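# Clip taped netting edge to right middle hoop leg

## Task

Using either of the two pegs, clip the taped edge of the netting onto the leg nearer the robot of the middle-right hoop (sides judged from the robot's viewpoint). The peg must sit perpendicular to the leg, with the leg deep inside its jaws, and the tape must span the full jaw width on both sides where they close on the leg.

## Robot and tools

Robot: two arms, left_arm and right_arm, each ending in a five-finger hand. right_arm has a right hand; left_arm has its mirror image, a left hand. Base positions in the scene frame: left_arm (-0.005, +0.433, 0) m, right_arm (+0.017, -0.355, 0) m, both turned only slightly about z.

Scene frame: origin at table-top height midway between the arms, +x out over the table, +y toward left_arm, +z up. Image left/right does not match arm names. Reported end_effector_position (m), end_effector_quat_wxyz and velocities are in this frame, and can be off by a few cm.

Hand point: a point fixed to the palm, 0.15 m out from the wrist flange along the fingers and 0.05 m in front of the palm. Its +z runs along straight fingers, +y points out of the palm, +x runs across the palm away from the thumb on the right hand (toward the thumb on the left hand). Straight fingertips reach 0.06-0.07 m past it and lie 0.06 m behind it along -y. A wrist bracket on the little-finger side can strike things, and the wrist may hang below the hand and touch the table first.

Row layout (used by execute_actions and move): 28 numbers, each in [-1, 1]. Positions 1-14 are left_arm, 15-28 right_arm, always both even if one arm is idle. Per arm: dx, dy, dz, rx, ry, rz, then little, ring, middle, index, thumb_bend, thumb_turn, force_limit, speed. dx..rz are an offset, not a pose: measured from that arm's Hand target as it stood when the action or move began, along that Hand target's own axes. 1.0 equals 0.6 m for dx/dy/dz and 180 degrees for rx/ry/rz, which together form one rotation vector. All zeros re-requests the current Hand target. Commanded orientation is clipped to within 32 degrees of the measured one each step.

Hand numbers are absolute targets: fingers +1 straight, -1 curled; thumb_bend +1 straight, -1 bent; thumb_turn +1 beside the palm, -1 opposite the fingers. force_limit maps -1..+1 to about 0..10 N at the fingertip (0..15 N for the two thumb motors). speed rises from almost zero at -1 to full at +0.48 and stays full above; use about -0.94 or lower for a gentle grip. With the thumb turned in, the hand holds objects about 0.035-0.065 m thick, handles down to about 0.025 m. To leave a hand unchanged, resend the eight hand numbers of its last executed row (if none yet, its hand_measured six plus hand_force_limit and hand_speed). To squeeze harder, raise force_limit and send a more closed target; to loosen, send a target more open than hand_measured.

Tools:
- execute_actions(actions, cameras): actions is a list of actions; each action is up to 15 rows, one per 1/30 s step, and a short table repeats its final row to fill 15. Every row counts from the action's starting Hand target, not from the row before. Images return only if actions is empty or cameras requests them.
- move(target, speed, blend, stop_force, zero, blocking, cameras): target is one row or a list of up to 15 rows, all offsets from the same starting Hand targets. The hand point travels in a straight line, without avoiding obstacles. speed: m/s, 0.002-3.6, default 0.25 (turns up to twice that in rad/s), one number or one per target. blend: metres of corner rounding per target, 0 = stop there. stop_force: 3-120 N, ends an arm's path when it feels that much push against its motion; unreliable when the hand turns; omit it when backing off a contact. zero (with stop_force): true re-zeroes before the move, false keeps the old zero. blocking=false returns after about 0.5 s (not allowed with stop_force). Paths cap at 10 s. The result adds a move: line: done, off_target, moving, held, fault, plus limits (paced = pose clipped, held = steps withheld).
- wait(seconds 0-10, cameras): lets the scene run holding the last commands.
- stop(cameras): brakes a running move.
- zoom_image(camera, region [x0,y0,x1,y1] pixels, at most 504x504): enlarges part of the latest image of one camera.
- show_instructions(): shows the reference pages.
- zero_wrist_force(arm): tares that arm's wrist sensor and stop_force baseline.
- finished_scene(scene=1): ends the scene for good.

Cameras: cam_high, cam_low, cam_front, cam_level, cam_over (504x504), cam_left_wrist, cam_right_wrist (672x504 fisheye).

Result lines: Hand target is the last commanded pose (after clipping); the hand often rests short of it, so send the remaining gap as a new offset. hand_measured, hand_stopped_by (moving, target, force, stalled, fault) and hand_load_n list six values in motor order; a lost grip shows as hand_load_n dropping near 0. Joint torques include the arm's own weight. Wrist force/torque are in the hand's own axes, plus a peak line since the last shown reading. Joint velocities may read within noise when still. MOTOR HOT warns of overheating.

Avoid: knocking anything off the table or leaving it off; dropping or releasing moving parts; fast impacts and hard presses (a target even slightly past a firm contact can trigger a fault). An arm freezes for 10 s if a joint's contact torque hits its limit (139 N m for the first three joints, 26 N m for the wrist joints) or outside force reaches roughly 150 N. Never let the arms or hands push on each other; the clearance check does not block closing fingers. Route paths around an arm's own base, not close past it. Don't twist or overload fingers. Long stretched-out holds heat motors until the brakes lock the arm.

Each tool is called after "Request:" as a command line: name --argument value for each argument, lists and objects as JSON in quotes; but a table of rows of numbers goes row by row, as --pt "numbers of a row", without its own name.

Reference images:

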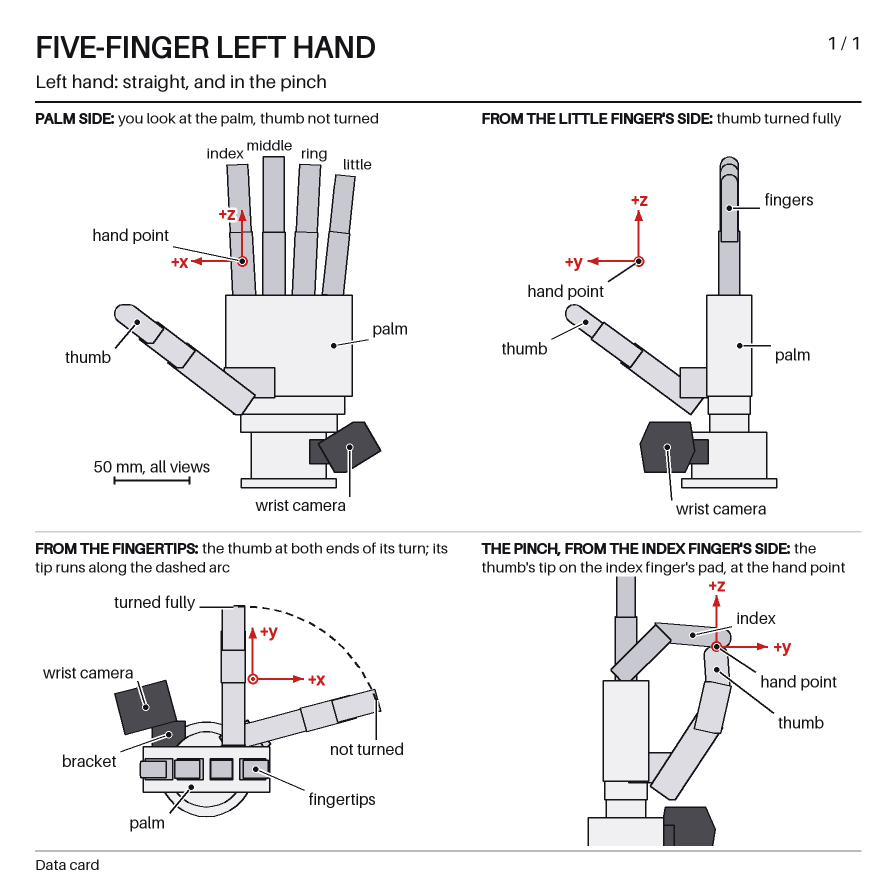

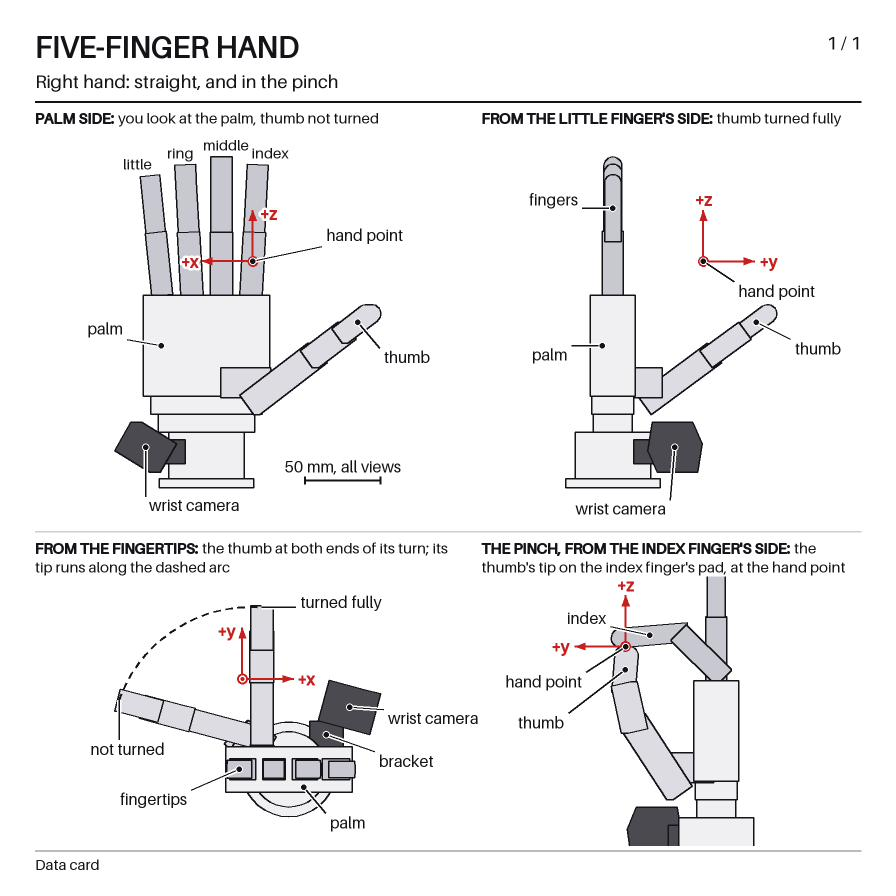

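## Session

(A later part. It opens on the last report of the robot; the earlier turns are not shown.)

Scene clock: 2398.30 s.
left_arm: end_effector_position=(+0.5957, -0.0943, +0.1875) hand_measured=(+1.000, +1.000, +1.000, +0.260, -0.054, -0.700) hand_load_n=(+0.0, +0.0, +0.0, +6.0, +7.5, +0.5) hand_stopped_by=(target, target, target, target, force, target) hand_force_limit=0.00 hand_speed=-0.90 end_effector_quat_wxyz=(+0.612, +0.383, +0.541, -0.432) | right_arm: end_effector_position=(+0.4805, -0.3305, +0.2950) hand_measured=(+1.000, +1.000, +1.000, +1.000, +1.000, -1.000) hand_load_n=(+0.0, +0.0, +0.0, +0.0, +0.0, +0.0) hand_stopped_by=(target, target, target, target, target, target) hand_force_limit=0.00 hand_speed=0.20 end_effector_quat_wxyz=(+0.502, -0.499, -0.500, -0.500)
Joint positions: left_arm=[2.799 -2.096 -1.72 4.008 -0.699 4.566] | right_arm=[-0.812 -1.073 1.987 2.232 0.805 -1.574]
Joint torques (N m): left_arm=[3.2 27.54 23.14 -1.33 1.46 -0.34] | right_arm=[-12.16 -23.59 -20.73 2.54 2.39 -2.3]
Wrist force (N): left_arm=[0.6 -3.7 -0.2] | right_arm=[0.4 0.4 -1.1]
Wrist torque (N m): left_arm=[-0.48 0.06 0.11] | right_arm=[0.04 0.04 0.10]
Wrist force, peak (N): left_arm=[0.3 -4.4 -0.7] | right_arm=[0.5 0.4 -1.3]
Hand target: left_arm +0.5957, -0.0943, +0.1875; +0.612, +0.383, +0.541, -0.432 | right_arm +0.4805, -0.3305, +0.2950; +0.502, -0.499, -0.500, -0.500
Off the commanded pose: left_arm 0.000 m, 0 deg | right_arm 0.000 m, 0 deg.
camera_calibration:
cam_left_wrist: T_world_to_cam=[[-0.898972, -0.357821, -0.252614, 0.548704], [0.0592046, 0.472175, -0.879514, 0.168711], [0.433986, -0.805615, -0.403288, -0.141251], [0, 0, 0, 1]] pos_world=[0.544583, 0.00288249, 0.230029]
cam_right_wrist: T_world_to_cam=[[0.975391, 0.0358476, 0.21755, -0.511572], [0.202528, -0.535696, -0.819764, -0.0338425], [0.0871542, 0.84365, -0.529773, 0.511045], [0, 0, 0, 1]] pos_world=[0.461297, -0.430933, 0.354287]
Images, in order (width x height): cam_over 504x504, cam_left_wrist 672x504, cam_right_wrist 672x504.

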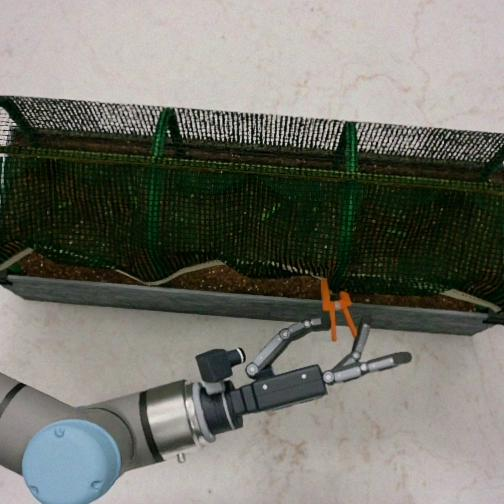

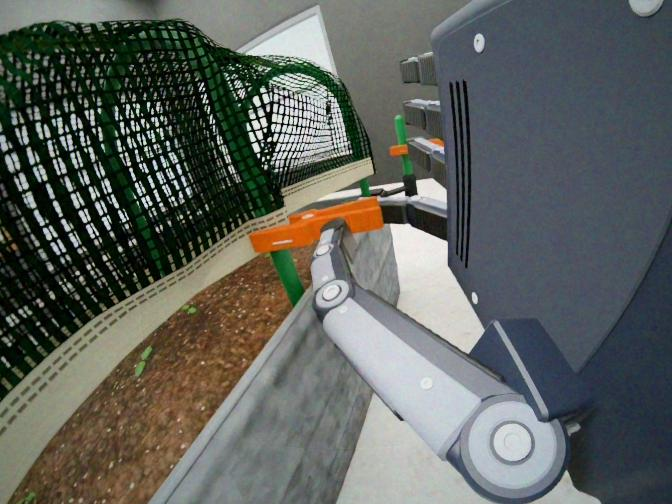

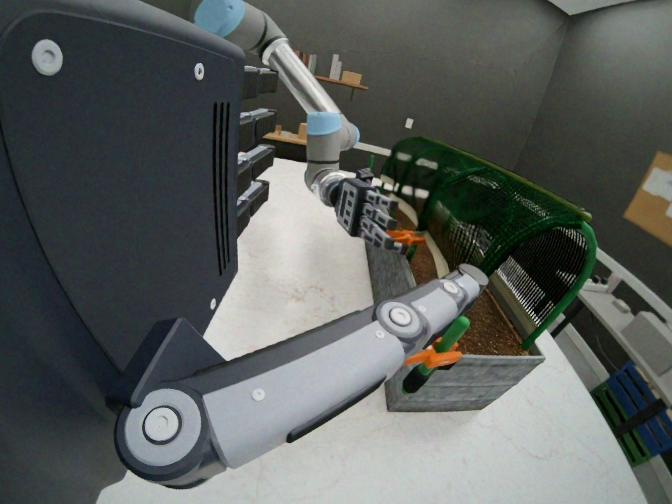

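Request:
execute_actions --actions '[[[0,0,0,0,0,0,1,1,1,0.21,-0.11,-0.64,1.0,-0.9,0,0,0,0,0,0,1,1,1,1,1,-1,0,0.2]],[[0,0,0,0,0,0,1,1,1,0.21,-0.11,-0.64,1.0,-0.9,0,0,0,0,0,0,1,1,1,1,1,-1,0,0.2]],[[0,0,0,0,0,0,1,1,1,0.17,-0.17,-0.58,1.0,-0.9,0,0,0,0,0,0,1,1,1,1,1,-1,0,0.2]],[[0,0,0,0,0,0,1,1,1,0.17,-0.17,-0.58,1.0,-0.9,0,0,0,0,0,0,1,1,1,1,1,-1,0,0.2]]]' --cameras '["cam_left_wrist", "cam_over", "cam_right_wrist"]'

Request:
zoom_image --camera "cam_left_wrist" --region '[215, 185, 335, 275]'

Request:
zoom_image --camera "cam_over" --region '[305, 275, 375, 345]'

Request:
zoom_image --camera "cam_right_wrist" --region '[370, 210, 430, 270]'

Scene clock: 2406.30 s.
left_arm: end_effector_position=(+0.5957, -0.0943, +0.1875) hand_measured=(+1.000, +1.000, +1.000, +0.236, -0.162, -0.580) hand_load_n=(+0.0, +0.0, +0.0, +13.0, +11.5, +0.0) hand_stopped_by=(target, target, target, force, target, target) hand_force_limit=1.00 hand_speed=-0.90 end_effector_quat_wxyz=(+0.612, +0.383, +0.541, -0.432) | right_arm: end_effector_position=(+0.4805, -0.3305, +0.2950) hand_measured=(+1.000, +1.000, +1.000, +1.000, +1.000, -1.000) hand_load_n=(+0.0, +0.0, +0.0, +0.0, +0.0, +0.0) hand_stopped_by=(target, target, target, target, target, target) hand_force_limit=0.00 hand_speed=0.20 end_effector_quat_wxyz=(+0.502, -0.499, -0.500, -0.500)
Joint positions: left_arm=[2.799 -2.096 -1.72 4.008 -0.699 4.566] | right_arm=[-0.812 -1.073 1.987 2.232 0.805 -1.574]
Joint torques (N m): left_arm=[-3.88 27.97 17.82 0.48 -0.19 0.61] | right_arm=[-12.58 -24.3 -21.23 2.63 2.38 -2.23]
Wrist force (N): left_arm=[0.8 -5.3 0.3] | right_arm=[0.5 0.3 -0.8]
Wrist torque (N m): left_arm=[-0.43 0.05 0.13] | right_arm=[0.02 0.03 0.10]
Wrist force, peak (N): left_arm=[0.8 -5.9 0.3] | right_arm=[0.4 0.7 -1.3]
Hand target: left_arm +0.5957, -0.0943, +0.1875; +0.612, +0.383, +0.541, -0.432 | right_arm +0.4805, -0.3305, +0.2950; +0.502, -0.499, -0.500, -0.500
Off the commanded pose: left_arm 0.000 m, 0 deg | right_arm 0.000 m, 0 deg.
camera_calibration:
cam_left_wrist: T_world_to_cam=[[-0.898972, -0.357821, -0.252614, 0.548704], [0.0592046, 0.472175, -0.879514, 0.168711], [0.433986, -0.805615, -0.403288, -0.141251], [0, 0, 0, 1]] pos_world=[0.544583, 0.00288249, 0.230029]
cam_right_wrist: T_world_to_cam=[[0.975391, 0.0358476, 0.21755, -0.511572], [0.202528, -0.535696, -0.819764, -0.0338425], [0.0871542, 0.84365, -0.529773, 0.511045], [0, 0, 0, 1]] pos_world=[0.461297, -0.430933, 0.354287]
Images, in order (width x height): cam_over 504x504, cam_left_wrist 672x504, cam_right_wrist 672x504.

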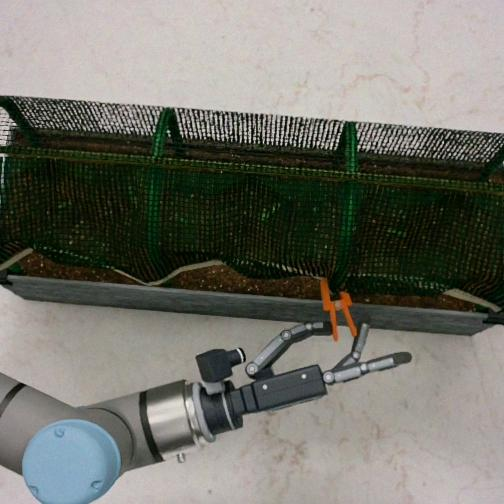

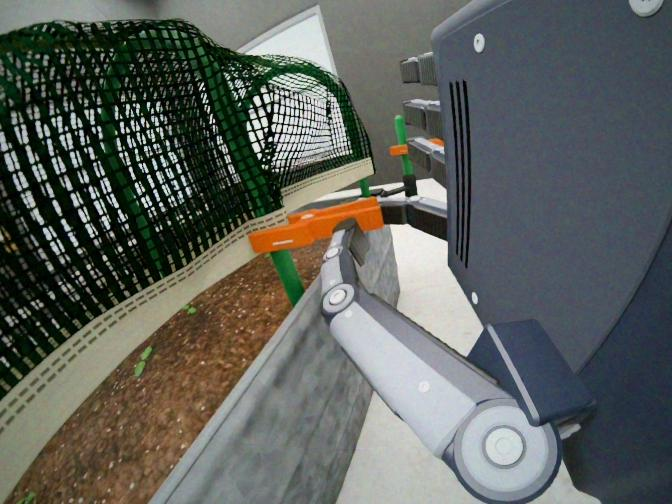

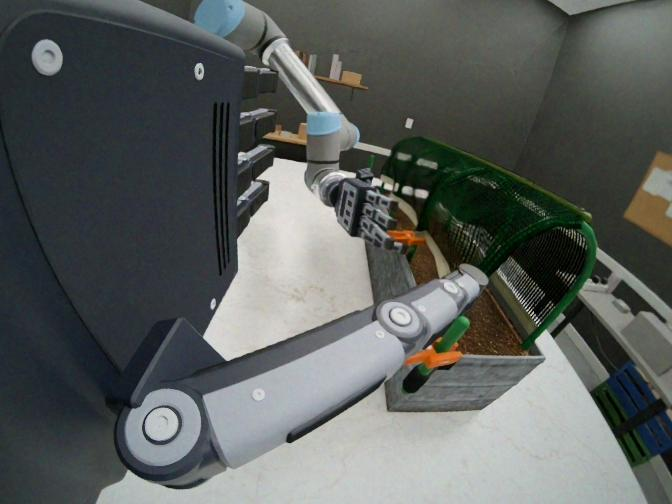

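Scaled by 4.200 from the camera's 672x504 image, which has a finer 960x720 frame.

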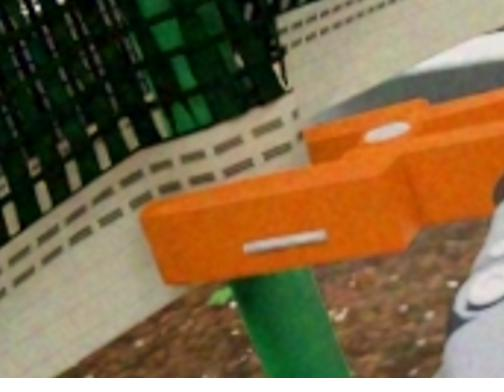

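Scaled by 7.200.

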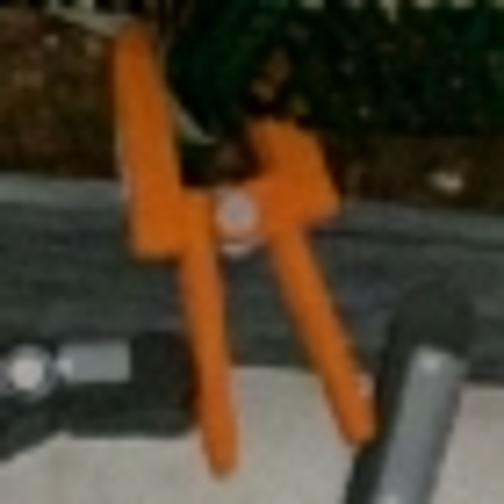

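Scaled by 8.400 from the camera's 672x504 image, which has a finer 960x720 frame.

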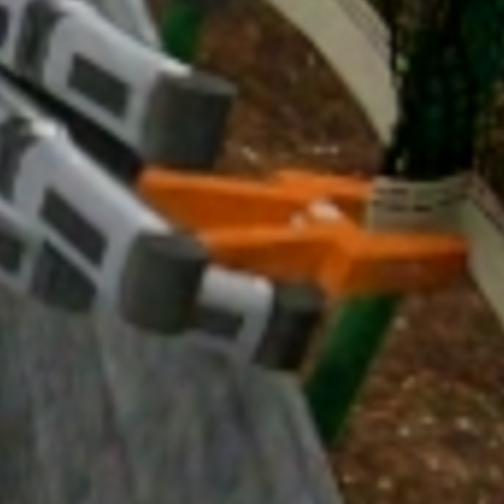

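Request:
execute_actions --actions '[[[0,0,0,0,0,0,1,1,1,0.19,-0.22,-0.52,1.0,-0.7,0,0,0,0,0,0,1,1,1,1,1,-1,0,0.2]],[[0,0,0,0,0,0,1,1,1,0.19,-0.22,-0.52,1.0,-0.7,0,0,0,0,0,0,1,1,1,1,1,-1,0,0.2]],[[0,0,0,0,0,0,1,1,1,0.17,-0.24,-0.49,1.0,-0.5,0,0,0,0,0,0,1,1,1,1,1,-1,0,0.2]],[[0,0,0,0,0,0,1,1,1,0.17,-0.24,-0.49,1.0,-0.5,0,0,0,0,0,0,1,1,1,1,1,-1,0,0.2]]]' --cameras '["cam_left_wrist", "cam_over", "cam_right_wrist"]'

Request:
zoom_image --camera "cam_left_wrist" --region '[215, 185, 335, 275]'

Request:
zoom_image --camera "cam_over" --region '[305, 275, 375, 345]'

Request:
zoom_image --camera "cam_right_wrist" --region '[370, 210, 430, 270]'

Scene clock: 2416.30 s.
left_arm: end_effector_position=(+0.5957, -0.0943, +0.1875) hand_measured=(+1.000, +1.000, +1.000, +0.236, -0.234, -0.490) hand_load_n=(+0.0, +0.0, +0.0, +13.5, +10.0, -0.5) hand_stopped_by=(target, target, target, force, target, target) hand_force_limit=1.00 hand_speed=-0.50 end_effector_quat_wxyz=(+0.612, +0.383, +0.541, -0.432) | right_arm: end_effector_position=(+0.4805, -0.3305, +0.2950) hand_measured=(+1.000, +1.000, +1.000, +1.000, +1.000, -1.000) hand_load_n=(+0.0, +0.0, +0.0, +0.0, +0.0, +0.0) hand_stopped_by=(target, target, target, target, target, target) hand_force_limit=0.00 hand_speed=0.20 end_effector_quat_wxyz=(+0.502, -0.499, -0.500, -0.500)
Joint positions: left_arm=[2.799 -2.096 -1.72 4.008 -0.699 4.566] | right_arm=[-0.812 -1.073 1.987 2.232 0.805 -1.574]
Joint torques (N m): left_arm=[-4.97 29.35 12.01 3.52 -2.11 1] | right_arm=[-12.43 -24.61 -21.27 2.52 2.37 -2.27]
Wrist force (N): left_arm=[0.7 -5.2 0.5] | right_arm=[0.4 0.4 -1.1]
Wrist torque (N m): left_arm=[-0.41 0.04 0.13] | right_arm=[0.04 0.05 0.09]
Wrist force, peak (N): left_arm=[0.7 -5.6 0.3] | right_arm=[0.5 0.3 -1.4]
Hand target: left_arm +0.5957, -0.0943, +0.1875; +0.612, +0.383, +0.541, -0.432 | right_arm +0.4805, -0.3305, +0.2950; +0.502, -0.499, -0.500, -0.500
Off the commanded pose: left_arm 0.000 m, 0 deg | right_arm 0.000 m, 0 deg.
camera_calibration:
cam_left_wrist: T_world_to_cam=[[-0.898972, -0.357821, -0.252614, 0.548704], [0.0592046, 0.472175, -0.879514, 0.168711], [0.433986, -0.805615, -0.403288, -0.141251], [0, 0, 0, 1]] pos_world=[0.544583, 0.00288249, 0.230029]
cam_right_wrist: T_world_to_cam=[[0.975391, 0.0358476, 0.21755, -0.511572], [0.202528, -0.535696, -0.819764, -0.0338425], [0.0871542, 0.84365, -0.529773, 0.511045], [0, 0, 0, 1]] pos_world=[0.461297, -0.430933, 0.354287]
Images, in order (width x height): cam_over 504x504, cam_left_wrist 672x504, cam_right_wrist 672x504.

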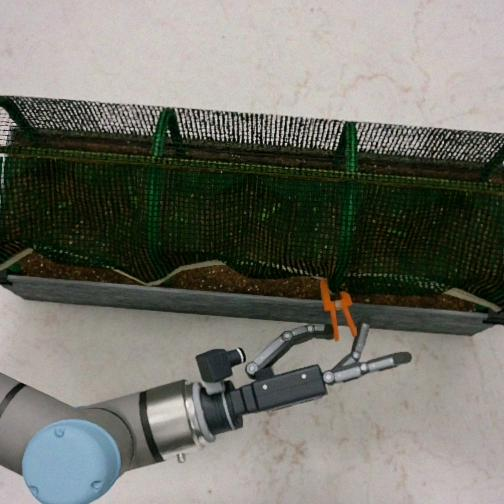

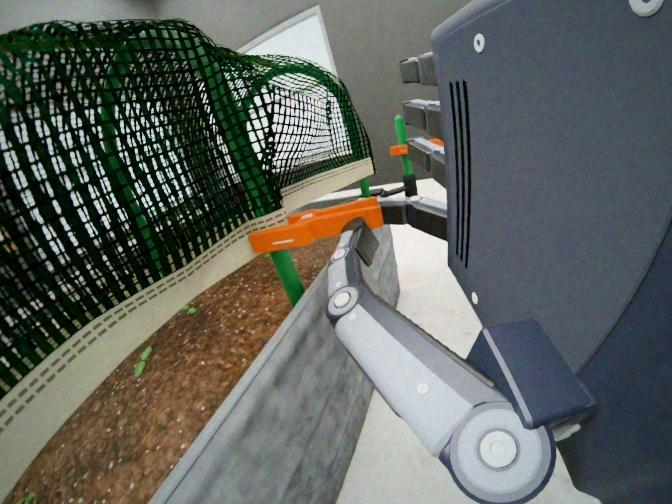

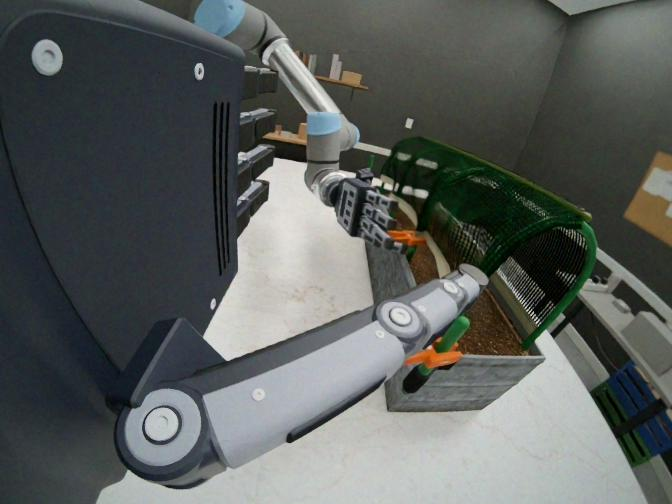

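Scaled by 4.200 from the camera's 672x504 image, which has a finer 960x720 frame.

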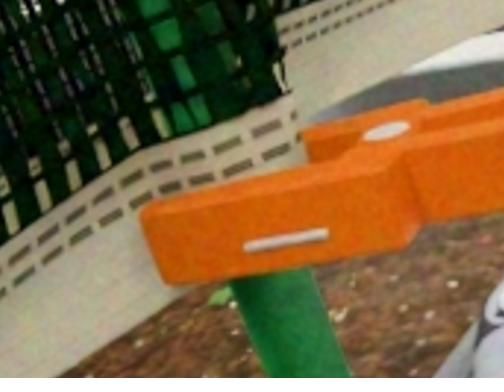

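Scaled by 7.200.

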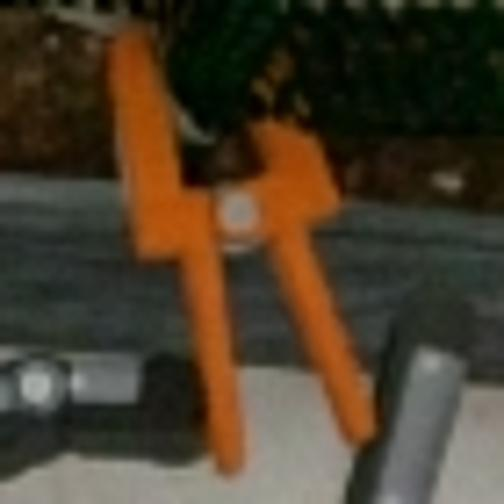

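Scaled by 8.400 from the camera's 672x504 image, which has a finer 960x720 frame.

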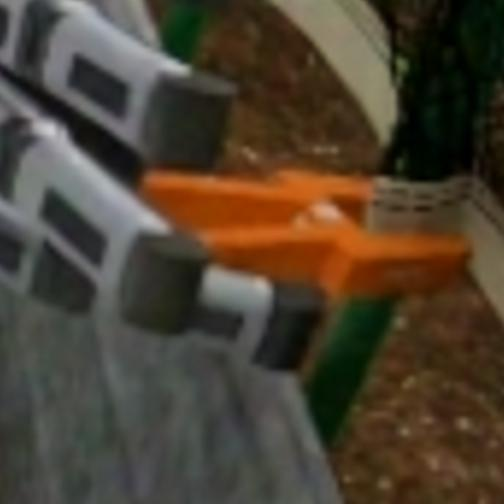

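Request:
execute_actions --actions '[[[0,0,0,0,0,0,1,1,1,0.26,-0.24,-0.49,1.0,-0.5,0,0,0,0,0,0,1,1,1,1,1,-1,0,0.2]],[[0,0,0,0,0,0,1,1,1,0.16,-0.24,-0.49,1.0,-0.2,0,0,0,0,0,0,1,1,1,1,1,-1,0,0.2]],[[0,0,0,0,0,0,1,1,1,0.16,-0.24,-0.49,1.0,-0.2,0,0,0,0,0,0,1,1,1,1,1,-1,0,0.2]]]' --cameras '["cam_left_wrist", "cam_over", "cam_right_wrist"]'

Request:
zoom_image --camera "cam_left_wrist" --region '[215, 185, 335, 275]'

Request:
zoom_image --camera "cam_over" --region '[305, 275, 375, 345]'

Request:
zoom_image --camera "cam_right_wrist" --region '[370, 210, 430, 270]'

Scene clock: 2424.23 s.
left_arm: end_effector_position=(+0.5957, -0.0943, +0.1875) hand_measured=(+1.000, +1.000, +1.000, +0.262, -0.234, -0.490) hand_load_n=(+0.0, +0.0, +0.0, +10.5, +7.0, -0.5) hand_stopped_by=(target, target, target, force, target, target) hand_force_limit=1.00 hand_speed=-0.20 end_effector_quat_wxyz=(+0.612, +0.383, +0.541, -0.432) | right_arm: end_effector_position=(+0.4805, -0.3305, +0.2950) hand_measured=(+1.000, +1.000, +1.000, +1.000, +1.000, -1.000) hand_load_n=(+0.0, +0.0, +0.0, +0.0, +0.0, +0.0) hand_stopped_by=(target, target, target, target, target, target) hand_force_limit=0.00 hand_speed=0.20 end_effector_quat_wxyz=(+0.502, -0.499, -0.500, -0.500)
Joint positions: left_arm=[2.799 -2.096 -1.72 4.008 -0.699 4.566] | right_arm=[-0.812 -1.073 1.987 2.232 0.805 -1.574]
Joint torques (N m): left_arm=[-4.32 30.89 9.26 3.54 -2.22 0.82] | right_arm=[-11.73 -23.63 -21.06 2.51 2.33 -2.1]
Wrist force (N): left_arm=[0.4 -4.0 -0.5] | right_arm=[0.4 0.6 -1.2]
Wrist torque (N m): left_arm=[-0.40 0.06 0.11] | right_arm=[0.09 0.05 0.10]
Wrist force, peak (N): left_arm=[0.8 -5.7 0.6] | right_arm=[0.6 0.5 -1.5]
Hand target: left_arm +0.5957, -0.0943, +0.1875; +0.612, +0.383, +0.541, -0.432 | right_arm +0.4805, -0.3305, +0.2950; +0.502, -0.499, -0.500, -0.500
Off the commanded pose: left_arm 0.000 m, 0 deg | right_arm 0.000 m, 0 deg.
camera_calibration:
cam_left_wrist: T_world_to_cam=[[-0.898972, -0.357821, -0.252614, 0.548704], [0.0592046, 0.472175, -0.879514, 0.168711], [0.433986, -0.805615, -0.403288, -0.141251], [0, 0, 0, 1]] pos_world=[0.544583, 0.00288249, 0.230029]
cam_right_wrist: T_world_to_cam=[[0.975391, 0.0358476, 0.21755, -0.511572], [0.202528, -0.535696, -0.819764, -0.0338425], [0.0871542, 0.84365, -0.529773, 0.511045], [0, 0, 0, 1]] pos_world=[0.461297, -0.430933, 0.354287]
Images, in order (width x height): cam_over 504x504, cam_left_wrist 672x504, cam_right_wrist 672x504.

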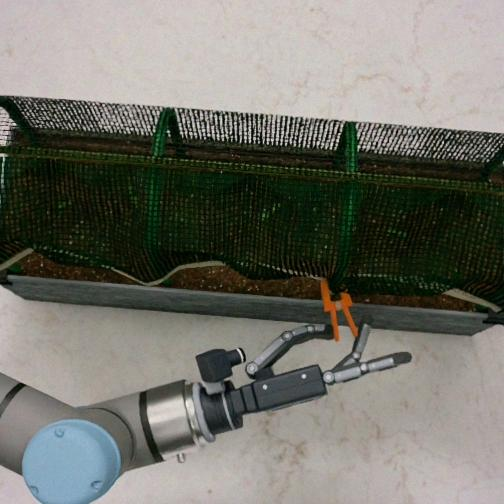

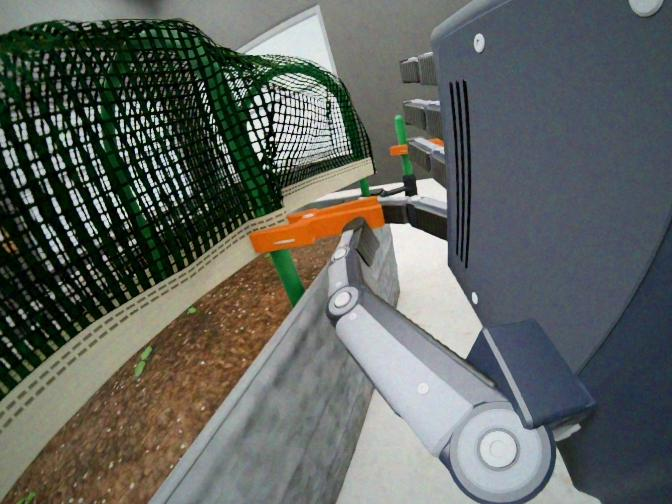

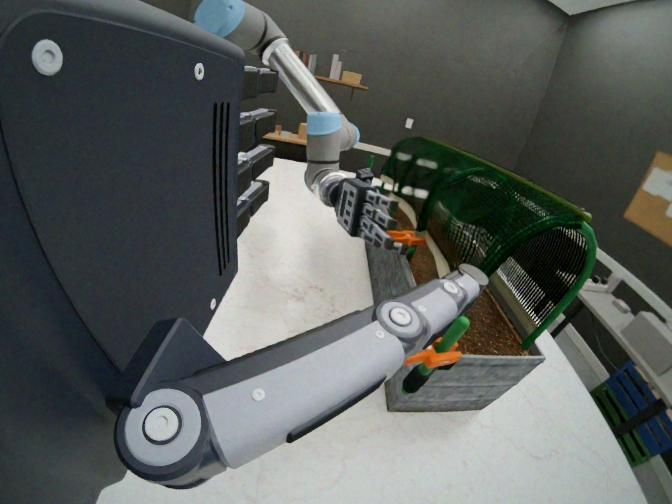

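Scaled by 4.200 from the camera's 672x504 image, which has a finer 960x720 frame.

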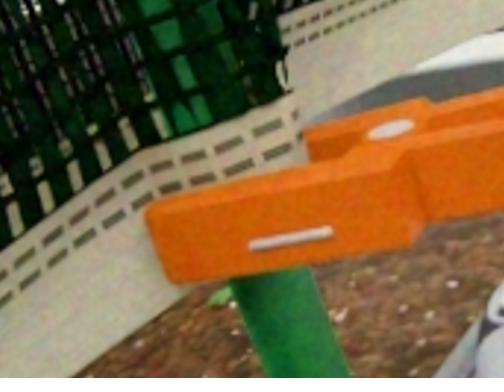

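Scaled by 7.200.

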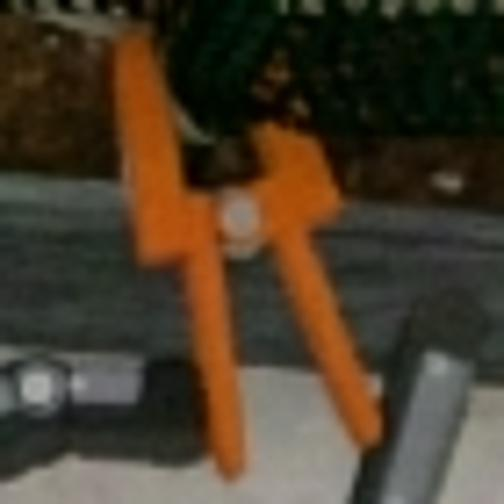

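Scaled by 8.400 from the camera's 672x504 image, which has a finer 960x720 frame.

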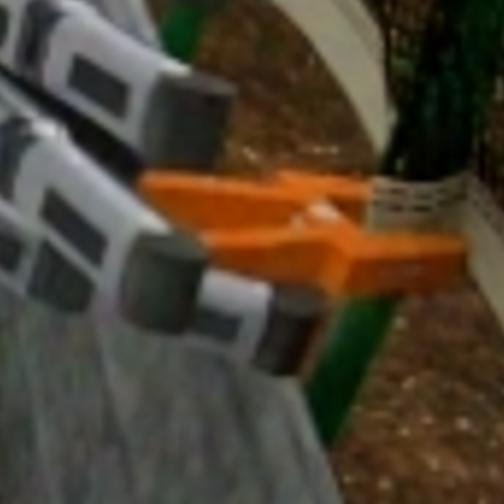

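Request:
execute_actions --actions '[[[0,0,0,0,0,0,1,1,1,0.32,-0.24,-0.49,1.0,-0.5,0,0,0,0,0,0,1,1,1,1,1,-1,0,0.2]],[[0,0,0,0,0,0,1,1,1,0.16,-0.24,-0.49,1.0,-0.1,0,0,0,0,0,0,1,1,1,1,1,-1,0,0.2]],[[0,0,0,0,0,0,1,1,1,0.16,-0.24,-0.49,1.0,-0.1,0,0,0,0,0,0,1,1,1,1,1,-1,0,0.2]]]' --cameras '["cam_left_wrist", "cam_over", "cam_right_wrist"]'

Request:
zoom_image --camera "cam_left_wrist" --region '[215, 185, 335, 275]'

Request:
zoom_image --camera "cam_over" --region '[305, 275, 375, 345]'

Request:
zoom_image --camera "cam_right_wrist" --region '[370, 210, 430, 270]'

Scene clock: 2430.57 s.
left_arm: end_effector_position=(+0.5957, -0.0943, +0.1875) hand_measured=(+1.000, +1.000, +1.000, +0.252, -0.234, -0.490) hand_load_n=(+0.0, +0.0, +0.0, +13.0, +8.0, -0.5) hand_stopped_by=(target, target, target, force, target, target) hand_force_limit=1.00 hand_speed=-0.10 end_effector_quat_wxyz=(+0.612, +0.383, +0.541, -0.432) | right_arm: end_effector_position=(+0.4805, -0.3305, +0.2950) hand_measured=(+1.000, +1.000, +1.000, +1.000, +1.000, -1.000) hand_load_n=(+0.0, +0.0, +0.0, +0.0, +0.0, +0.5) hand_stopped_by=(target, target, target, target, target, target) hand_force_limit=0.00 hand_speed=0.20 end_effector_quat_wxyz=(+0.502, -0.499, -0.500, -0.500)
Joint positions: left_arm=[2.799 -2.096 -1.72 4.008 -0.699 4.566] | right_arm=[-0.812 -1.073 1.987 2.232 0.805 -1.574]
Joint torques (N m): left_arm=[1.65 33.09 10.32 3.36 -2.17 0.58] | right_arm=[-11.29 -23.61 -21.08 2.58 2.35 -2.03]
Wrist force (N): left_arm=[0.8 -7.4 0.6] | right_arm=[0.6 0.4 -1.1]
Wrist torque (N m): left_arm=[-0.45 0.04 0.15] | right_arm=[0.04 0.02 0.10]
Wrist force, peak (N): left_arm=[0.9 -7.9 0.8] | right_arm=[0.4 0.5 -1.3]
Hand target: left_arm +0.5957, -0.0943, +0.1875; +0.612, +0.383, +0.541, -0.432 | right_arm +0.4805, -0.3305, +0.2950; +0.502, -0.499, -0.500, -0.500
Off the commanded pose: left_arm 0.000 m, 0 deg | right_arm 0.000 m, 0 deg.
camera_calibration:
cam_left_wrist: T_world_to_cam=[[-0.898972, -0.357821, -0.252614, 0.548704], [0.0592046, 0.472175, -0.879514, 0.168711], [0.433986, -0.805615, -0.403288, -0.141251], [0, 0, 0, 1]] pos_world=[0.544583, 0.00288249, 0.230029]
cam_right_wrist: T_world_to_cam=[[0.975391, 0.0358476, 0.21755, -0.511572], [0.202528, -0.535696, -0.819764, -0.0338425], [0.0871542, 0.84365, -0.529773, 0.511045], [0, 0, 0, 1]] pos_world=[0.461297, -0.430933, 0.354287]
Images, in order (width x height): cam_over 504x504, cam_left_wrist 672x504, cam_right_wrist 672x504.

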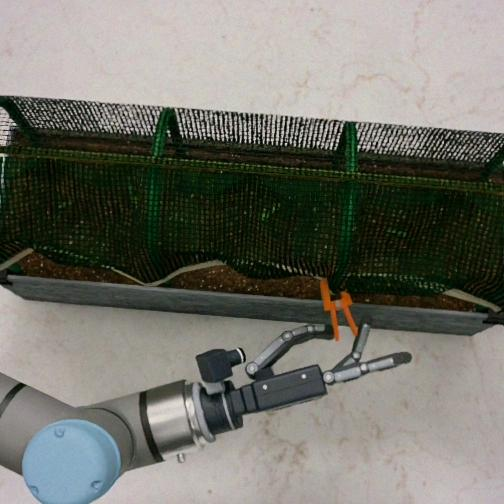

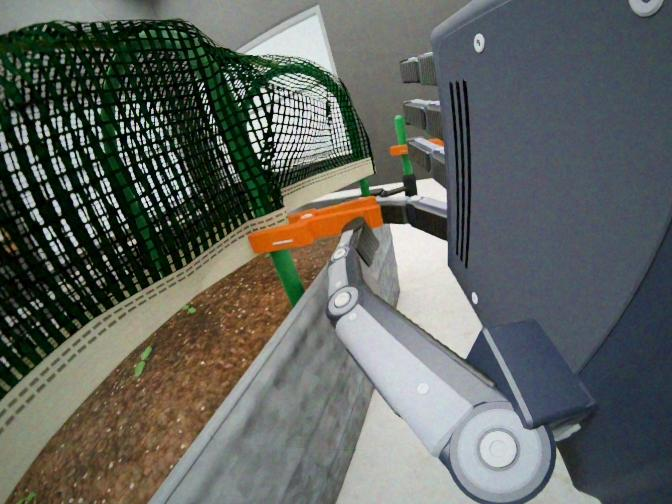

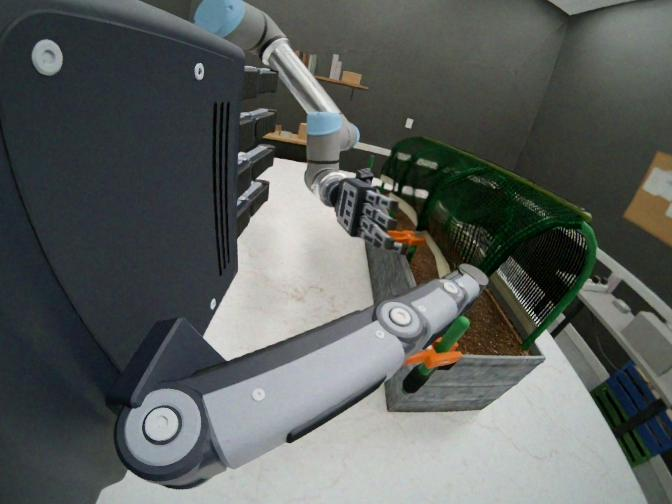

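Scaled by 4.200 from the camera's 672x504 image, which has a finer 960x720 frame.

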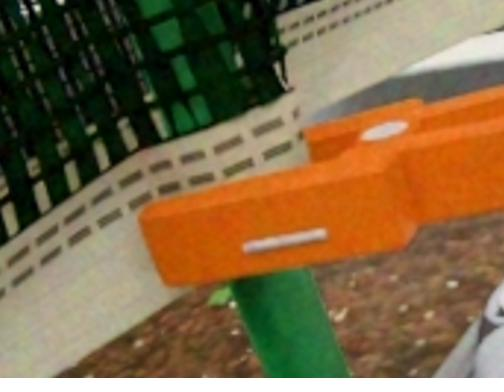

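Scaled by 7.200.

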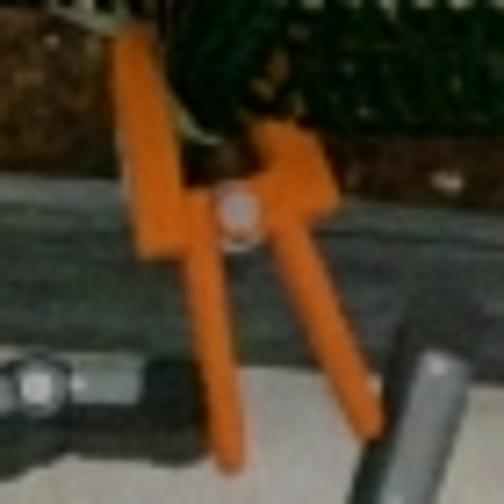

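Scaled by 8.400 from the camera's 672x504 image, which has a finer 960x720 frame.

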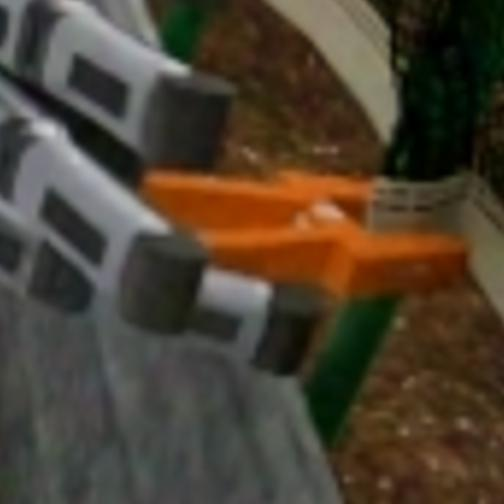

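Request:
execute_actions --actions '[[[0,0,0,0,0,0,1,1,1,0.16,-0.29,-0.48,1.0,-0.7,0,0,0,0,0,0,1,1,1,1,1,-1,0,0.2]],[[0,0,0,0,0,0,1,1,1,0.16,-0.29,-0.48,1.0,-0.7,0,0,0,0,0,0,1,1,1,1,1,-1,0,0.2]],[[0,0,0,0,0,0,1,1,1,0.16,-0.29,-0.48,1.0,-0.7,0,0,0,0,0,0,1,1,1,1,1,-1,0,0.2]]]' --cameras '["cam_left_wrist", "cam_over", "cam_right_wrist"]'

Request:
zoom_image --camera "cam_left_wrist" --region '[215, 185, 335, 275]'

Request:
zoom_image --camera "cam_over" --region '[305, 275, 375, 345]'

Request:
zoom_image --camera "cam_right_wrist" --region '[370, 210, 430, 270]'

Scene clock: 2441.63 s.
left_arm: end_effector_position=(+0.5957, -0.0943, +0.1875) hand_measured=(+1.000, +1.000, +1.000, +0.252, -0.284, -0.480) hand_load_n=(+0.0, +0.0, +0.0, +13.0, +8.0, +0.0) hand_stopped_by=(target, target, target, force, target, target) hand_force_limit=1.00 hand_speed=-0.70 end_effector_quat_wxyz=(+0.612, +0.383, +0.541, -0.432) | right_arm: end_effector_position=(+0.4805, -0.3305, +0.2950) hand_measured=(+1.000, +1.000, +1.000, +1.000, +1.000, -1.000) hand_load_n=(+0.0, +0.0, +0.0, +0.0, +0.0, +0.0) hand_stopped_by=(target, target, target, target, target, target) hand_force_limit=0.00 hand_speed=0.20 end_effector_quat_wxyz=(+0.502, -0.499, -0.500, -0.500)
Joint positions: left_arm=[2.799 -2.096 -1.72 4.008 -0.699 4.566] | right_arm=[-0.812 -1.073 1.987 2.232 0.805 -1.574]
Joint torques (N m): left_arm=[7.55 34.3 9.63 3.36 -2.22 0.5] | right_arm=[-11.3 -24.46 -20.93 2.45 2.34 -2.14]
Wrist force (N): left_arm=[0.8 -6.8 1.2] | right_arm=[0.5 0.2 -1.1]
Wrist torque (N m): left_arm=[-0.39 0.06 0.12] | right_arm=[0.01 0.03 0.10]
Wrist force, peak (N): left_arm=[0.8 -7.5 0.8] | right_arm=[0.5 0.4 -1.4]
Hand target: left_arm +0.5957, -0.0943, +0.1875; +0.612, +0.383, +0.541, -0.432 | right_arm +0.4805, -0.3305, +0.2950; +0.502, -0.499, -0.500, -0.500
Off the commanded pose: left_arm 0.000 m, 0 deg | right_arm 0.000 m, 0 deg.
camera_calibration:
cam_left_wrist: T_world_to_cam=[[-0.898972, -0.357821, -0.252614, 0.548704], [0.0592046, 0.472175, -0.879514, 0.168711], [0.433986, -0.805615, -0.403288, -0.141251], [0, 0, 0, 1]] pos_world=[0.544583, 0.00288249, 0.230029]
cam_right_wrist: T_world_to_cam=[[0.975391, 0.0358476, 0.21755, -0.511572], [0.202528, -0.535696, -0.819764, -0.0338425], [0.0871542, 0.84365, -0.529773, 0.511045], [0, 0, 0, 1]] pos_world=[0.461297, -0.430933, 0.354287]
Images, in order (width x height): cam_over 504x504, cam_left_wrist 672x504, cam_right_wrist 672x504.

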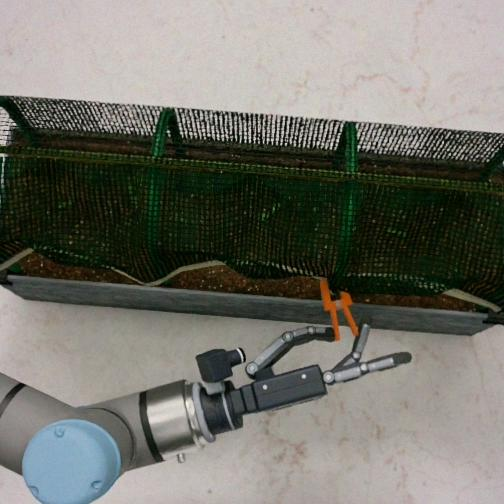

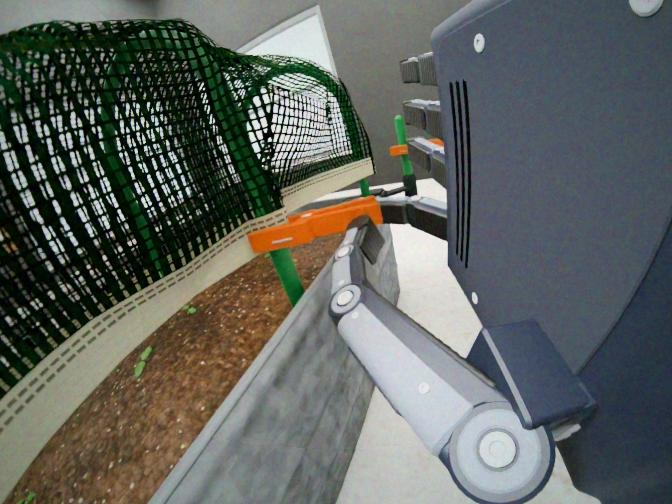

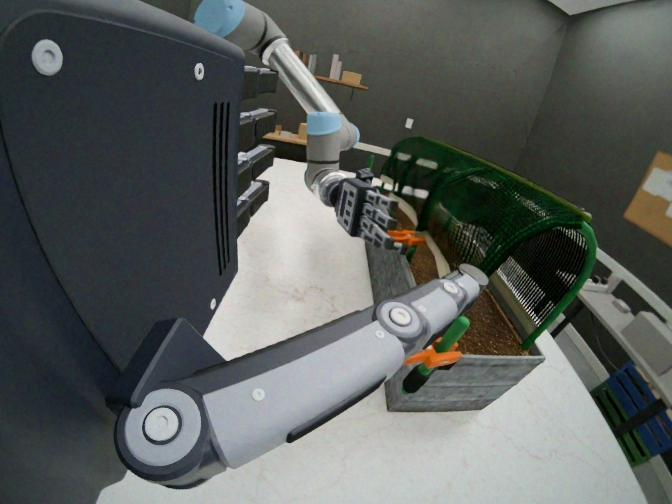

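Scaled by 4.200 from the camera's 672x504 image, which has a finer 960x720 frame.

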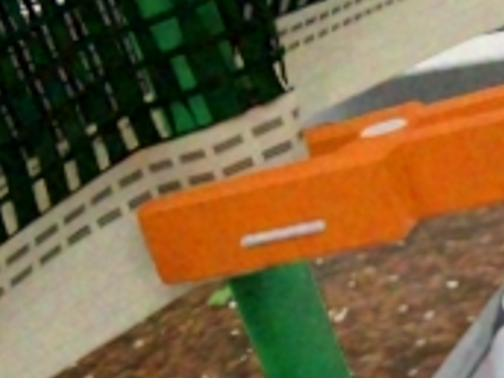

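Scaled by 7.200.

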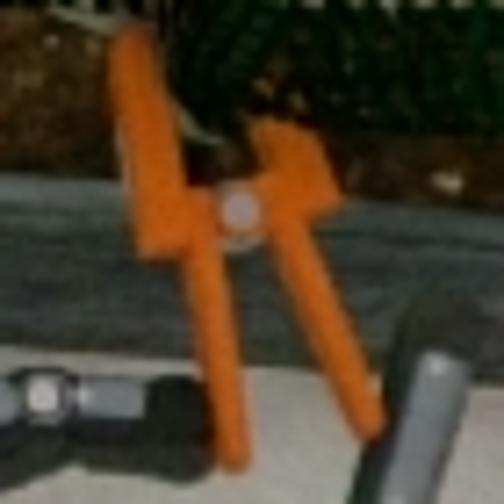

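Scaled by 8.400 from the camera's 672x504 image, which has a finer 960x720 frame.

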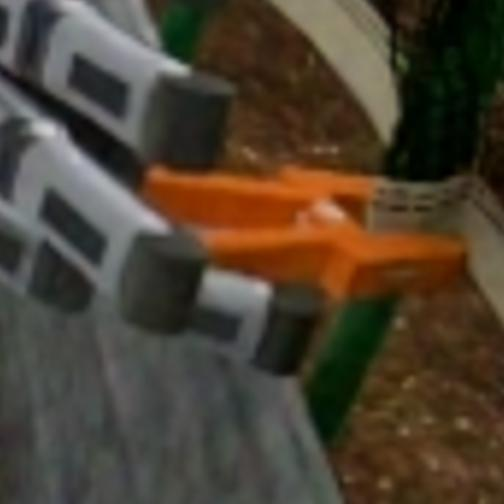

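Request:
execute_actions --actions '[[[0,0,0,0,0,0,1,1,1,0.33,-0.29,-0.48,1.0,-0.3,0,0,0,0,0,0,1,1,1,1,1,-1,0,0.2]],[[0,0,0,0,0,0,1,1,1,0.14,-0.29,-0.48,1.0,0.1,0,0,0,0,0,0,1,1,1,1,1,-1,0,0.2]],[[0,0,0,0,0,0,1,1,1,0.14,-0.29,-0.48,1.0,0.1,0,0,0,0,0,0,1,1,1,1,1,-1,0,0.2]]]' --cameras '["cam_left_wrist", "cam_over", "cam_right_wrist"]'

Request:
zoom_image --camera "cam_left_wrist" --region '[215, 185, 335, 275]'

Request:
zoom_image --camera "cam_over" --region '[305, 275, 375, 345]'

Request:
zoom_image --camera "cam_right_wrist" --region '[370, 210, 430, 270]'

Scene clock: 2448.00 s.
left_arm: end_effector_position=(+0.5957, -0.0943, +0.1875) hand_measured=(+1.000, +1.000, +1.000, +0.248, -0.284, -0.480) hand_load_n=(+0.0, +0.0, +0.0, +12.5, +6.0, +0.0) hand_stopped_by=(target, target, target, force, target, target) hand_force_limit=1.00 hand_speed=0.10 end_effector_quat_wxyz=(+0.612, +0.383, +0.541, -0.432) | right_arm: end_effector_position=(+0.4805, -0.3305, +0.2950) hand_measured=(+1.000, +1.000, +1.000, +1.000, +1.000, -1.000) hand_load_n=(+0.0, +0.0, +0.0, -0.5, +0.0, +0.0) hand_stopped_by=(target, target, target, target, target, target) hand_force_limit=0.00 hand_speed=0.20 end_effector_quat_wxyz=(+0.502, -0.499, -0.500, -0.500)
Joint positions: left_arm=[2.799 -2.096 -1.72 4.008 -0.699 4.566] | right_arm=[-0.812 -1.073 1.987 2.232 0.805 -1.574]
Joint torques (N m): left_arm=[-0.62 35.46 9.94 3.69 -2.24 0.3] | right_arm=[-11.37 -24.43 -19.93 2.45 2.31 -1.99]
Wrist force (N): left_arm=[0.9 -9.2 1.1] | right_arm=[0.6 0.4 -0.9]
Wrist torque (N m): left_arm=[-0.50 0.05 0.17] | right_arm=[0.02 0.02 0.11]
Wrist force, peak (N): left_arm=[1.1 -9.8 1.4] | right_arm=[0.4 0.7 -1.3]
Hand target: left_arm +0.5957, -0.0943, +0.1875; +0.612, +0.383, +0.541, -0.432 | right_arm +0.4805, -0.3305, +0.2950; +0.502, -0.499, -0.500, -0.500
Off the commanded pose: left_arm 0.000 m, 0 deg | right_arm 0.000 m, 0 deg.
camera_calibration:
cam_left_wrist: T_world_to_cam=[[-0.898972, -0.357821, -0.252614, 0.548704], [0.0592046, 0.472175, -0.879514, 0.168711], [0.433986, -0.805615, -0.403288, -0.141251], [0, 0, 0, 1]] pos_world=[0.544583, 0.00288249, 0.230029]
cam_right_wrist: T_world_to_cam=[[0.975391, 0.0358476, 0.21755, -0.511572], [0.202528, -0.535696, -0.819764, -0.0338425], [0.0871542, 0.84365, -0.529773, 0.511045], [0, 0, 0, 1]] pos_world=[0.461297, -0.430933, 0.354287]
Images, in order (width x height): cam_over 504x504, cam_left_wrist 672x504, cam_right_wrist 672x504.

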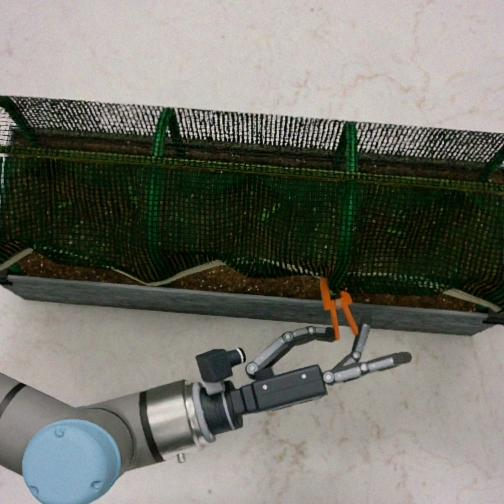

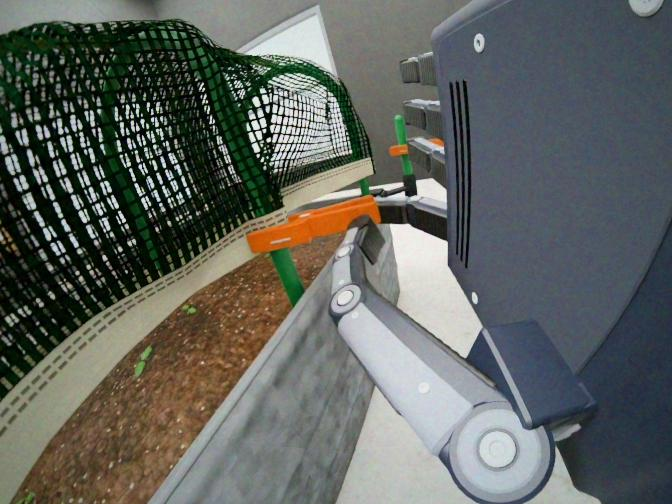

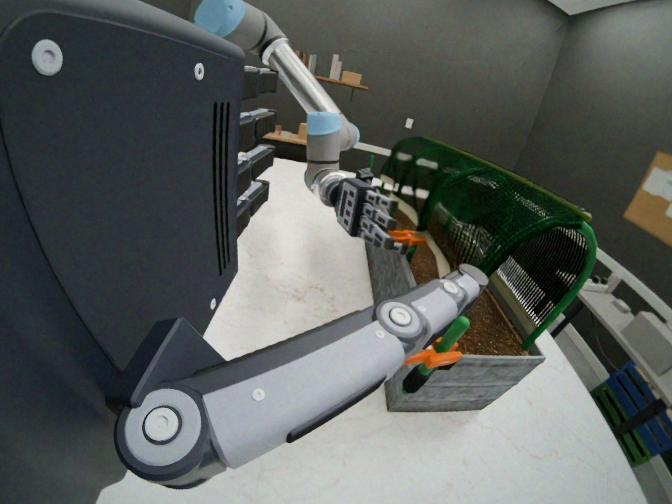

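Scaled by 4.200 from the camera's 672x504 image, which has a finer 960x720 frame.

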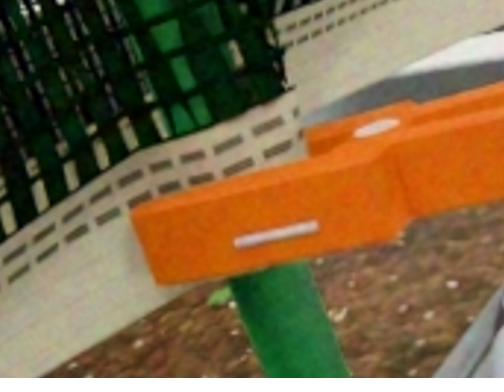

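Scaled by 7.200.

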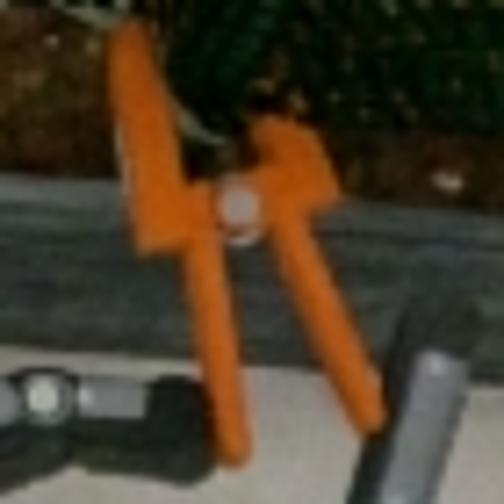

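Scaled by 8.400 from the camera's 672x504 image, which has a finer 960x720 frame.

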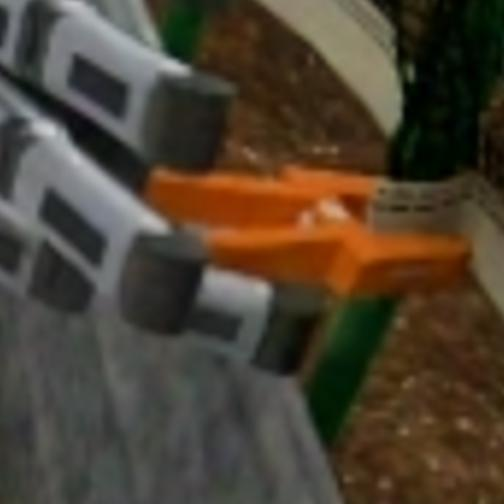

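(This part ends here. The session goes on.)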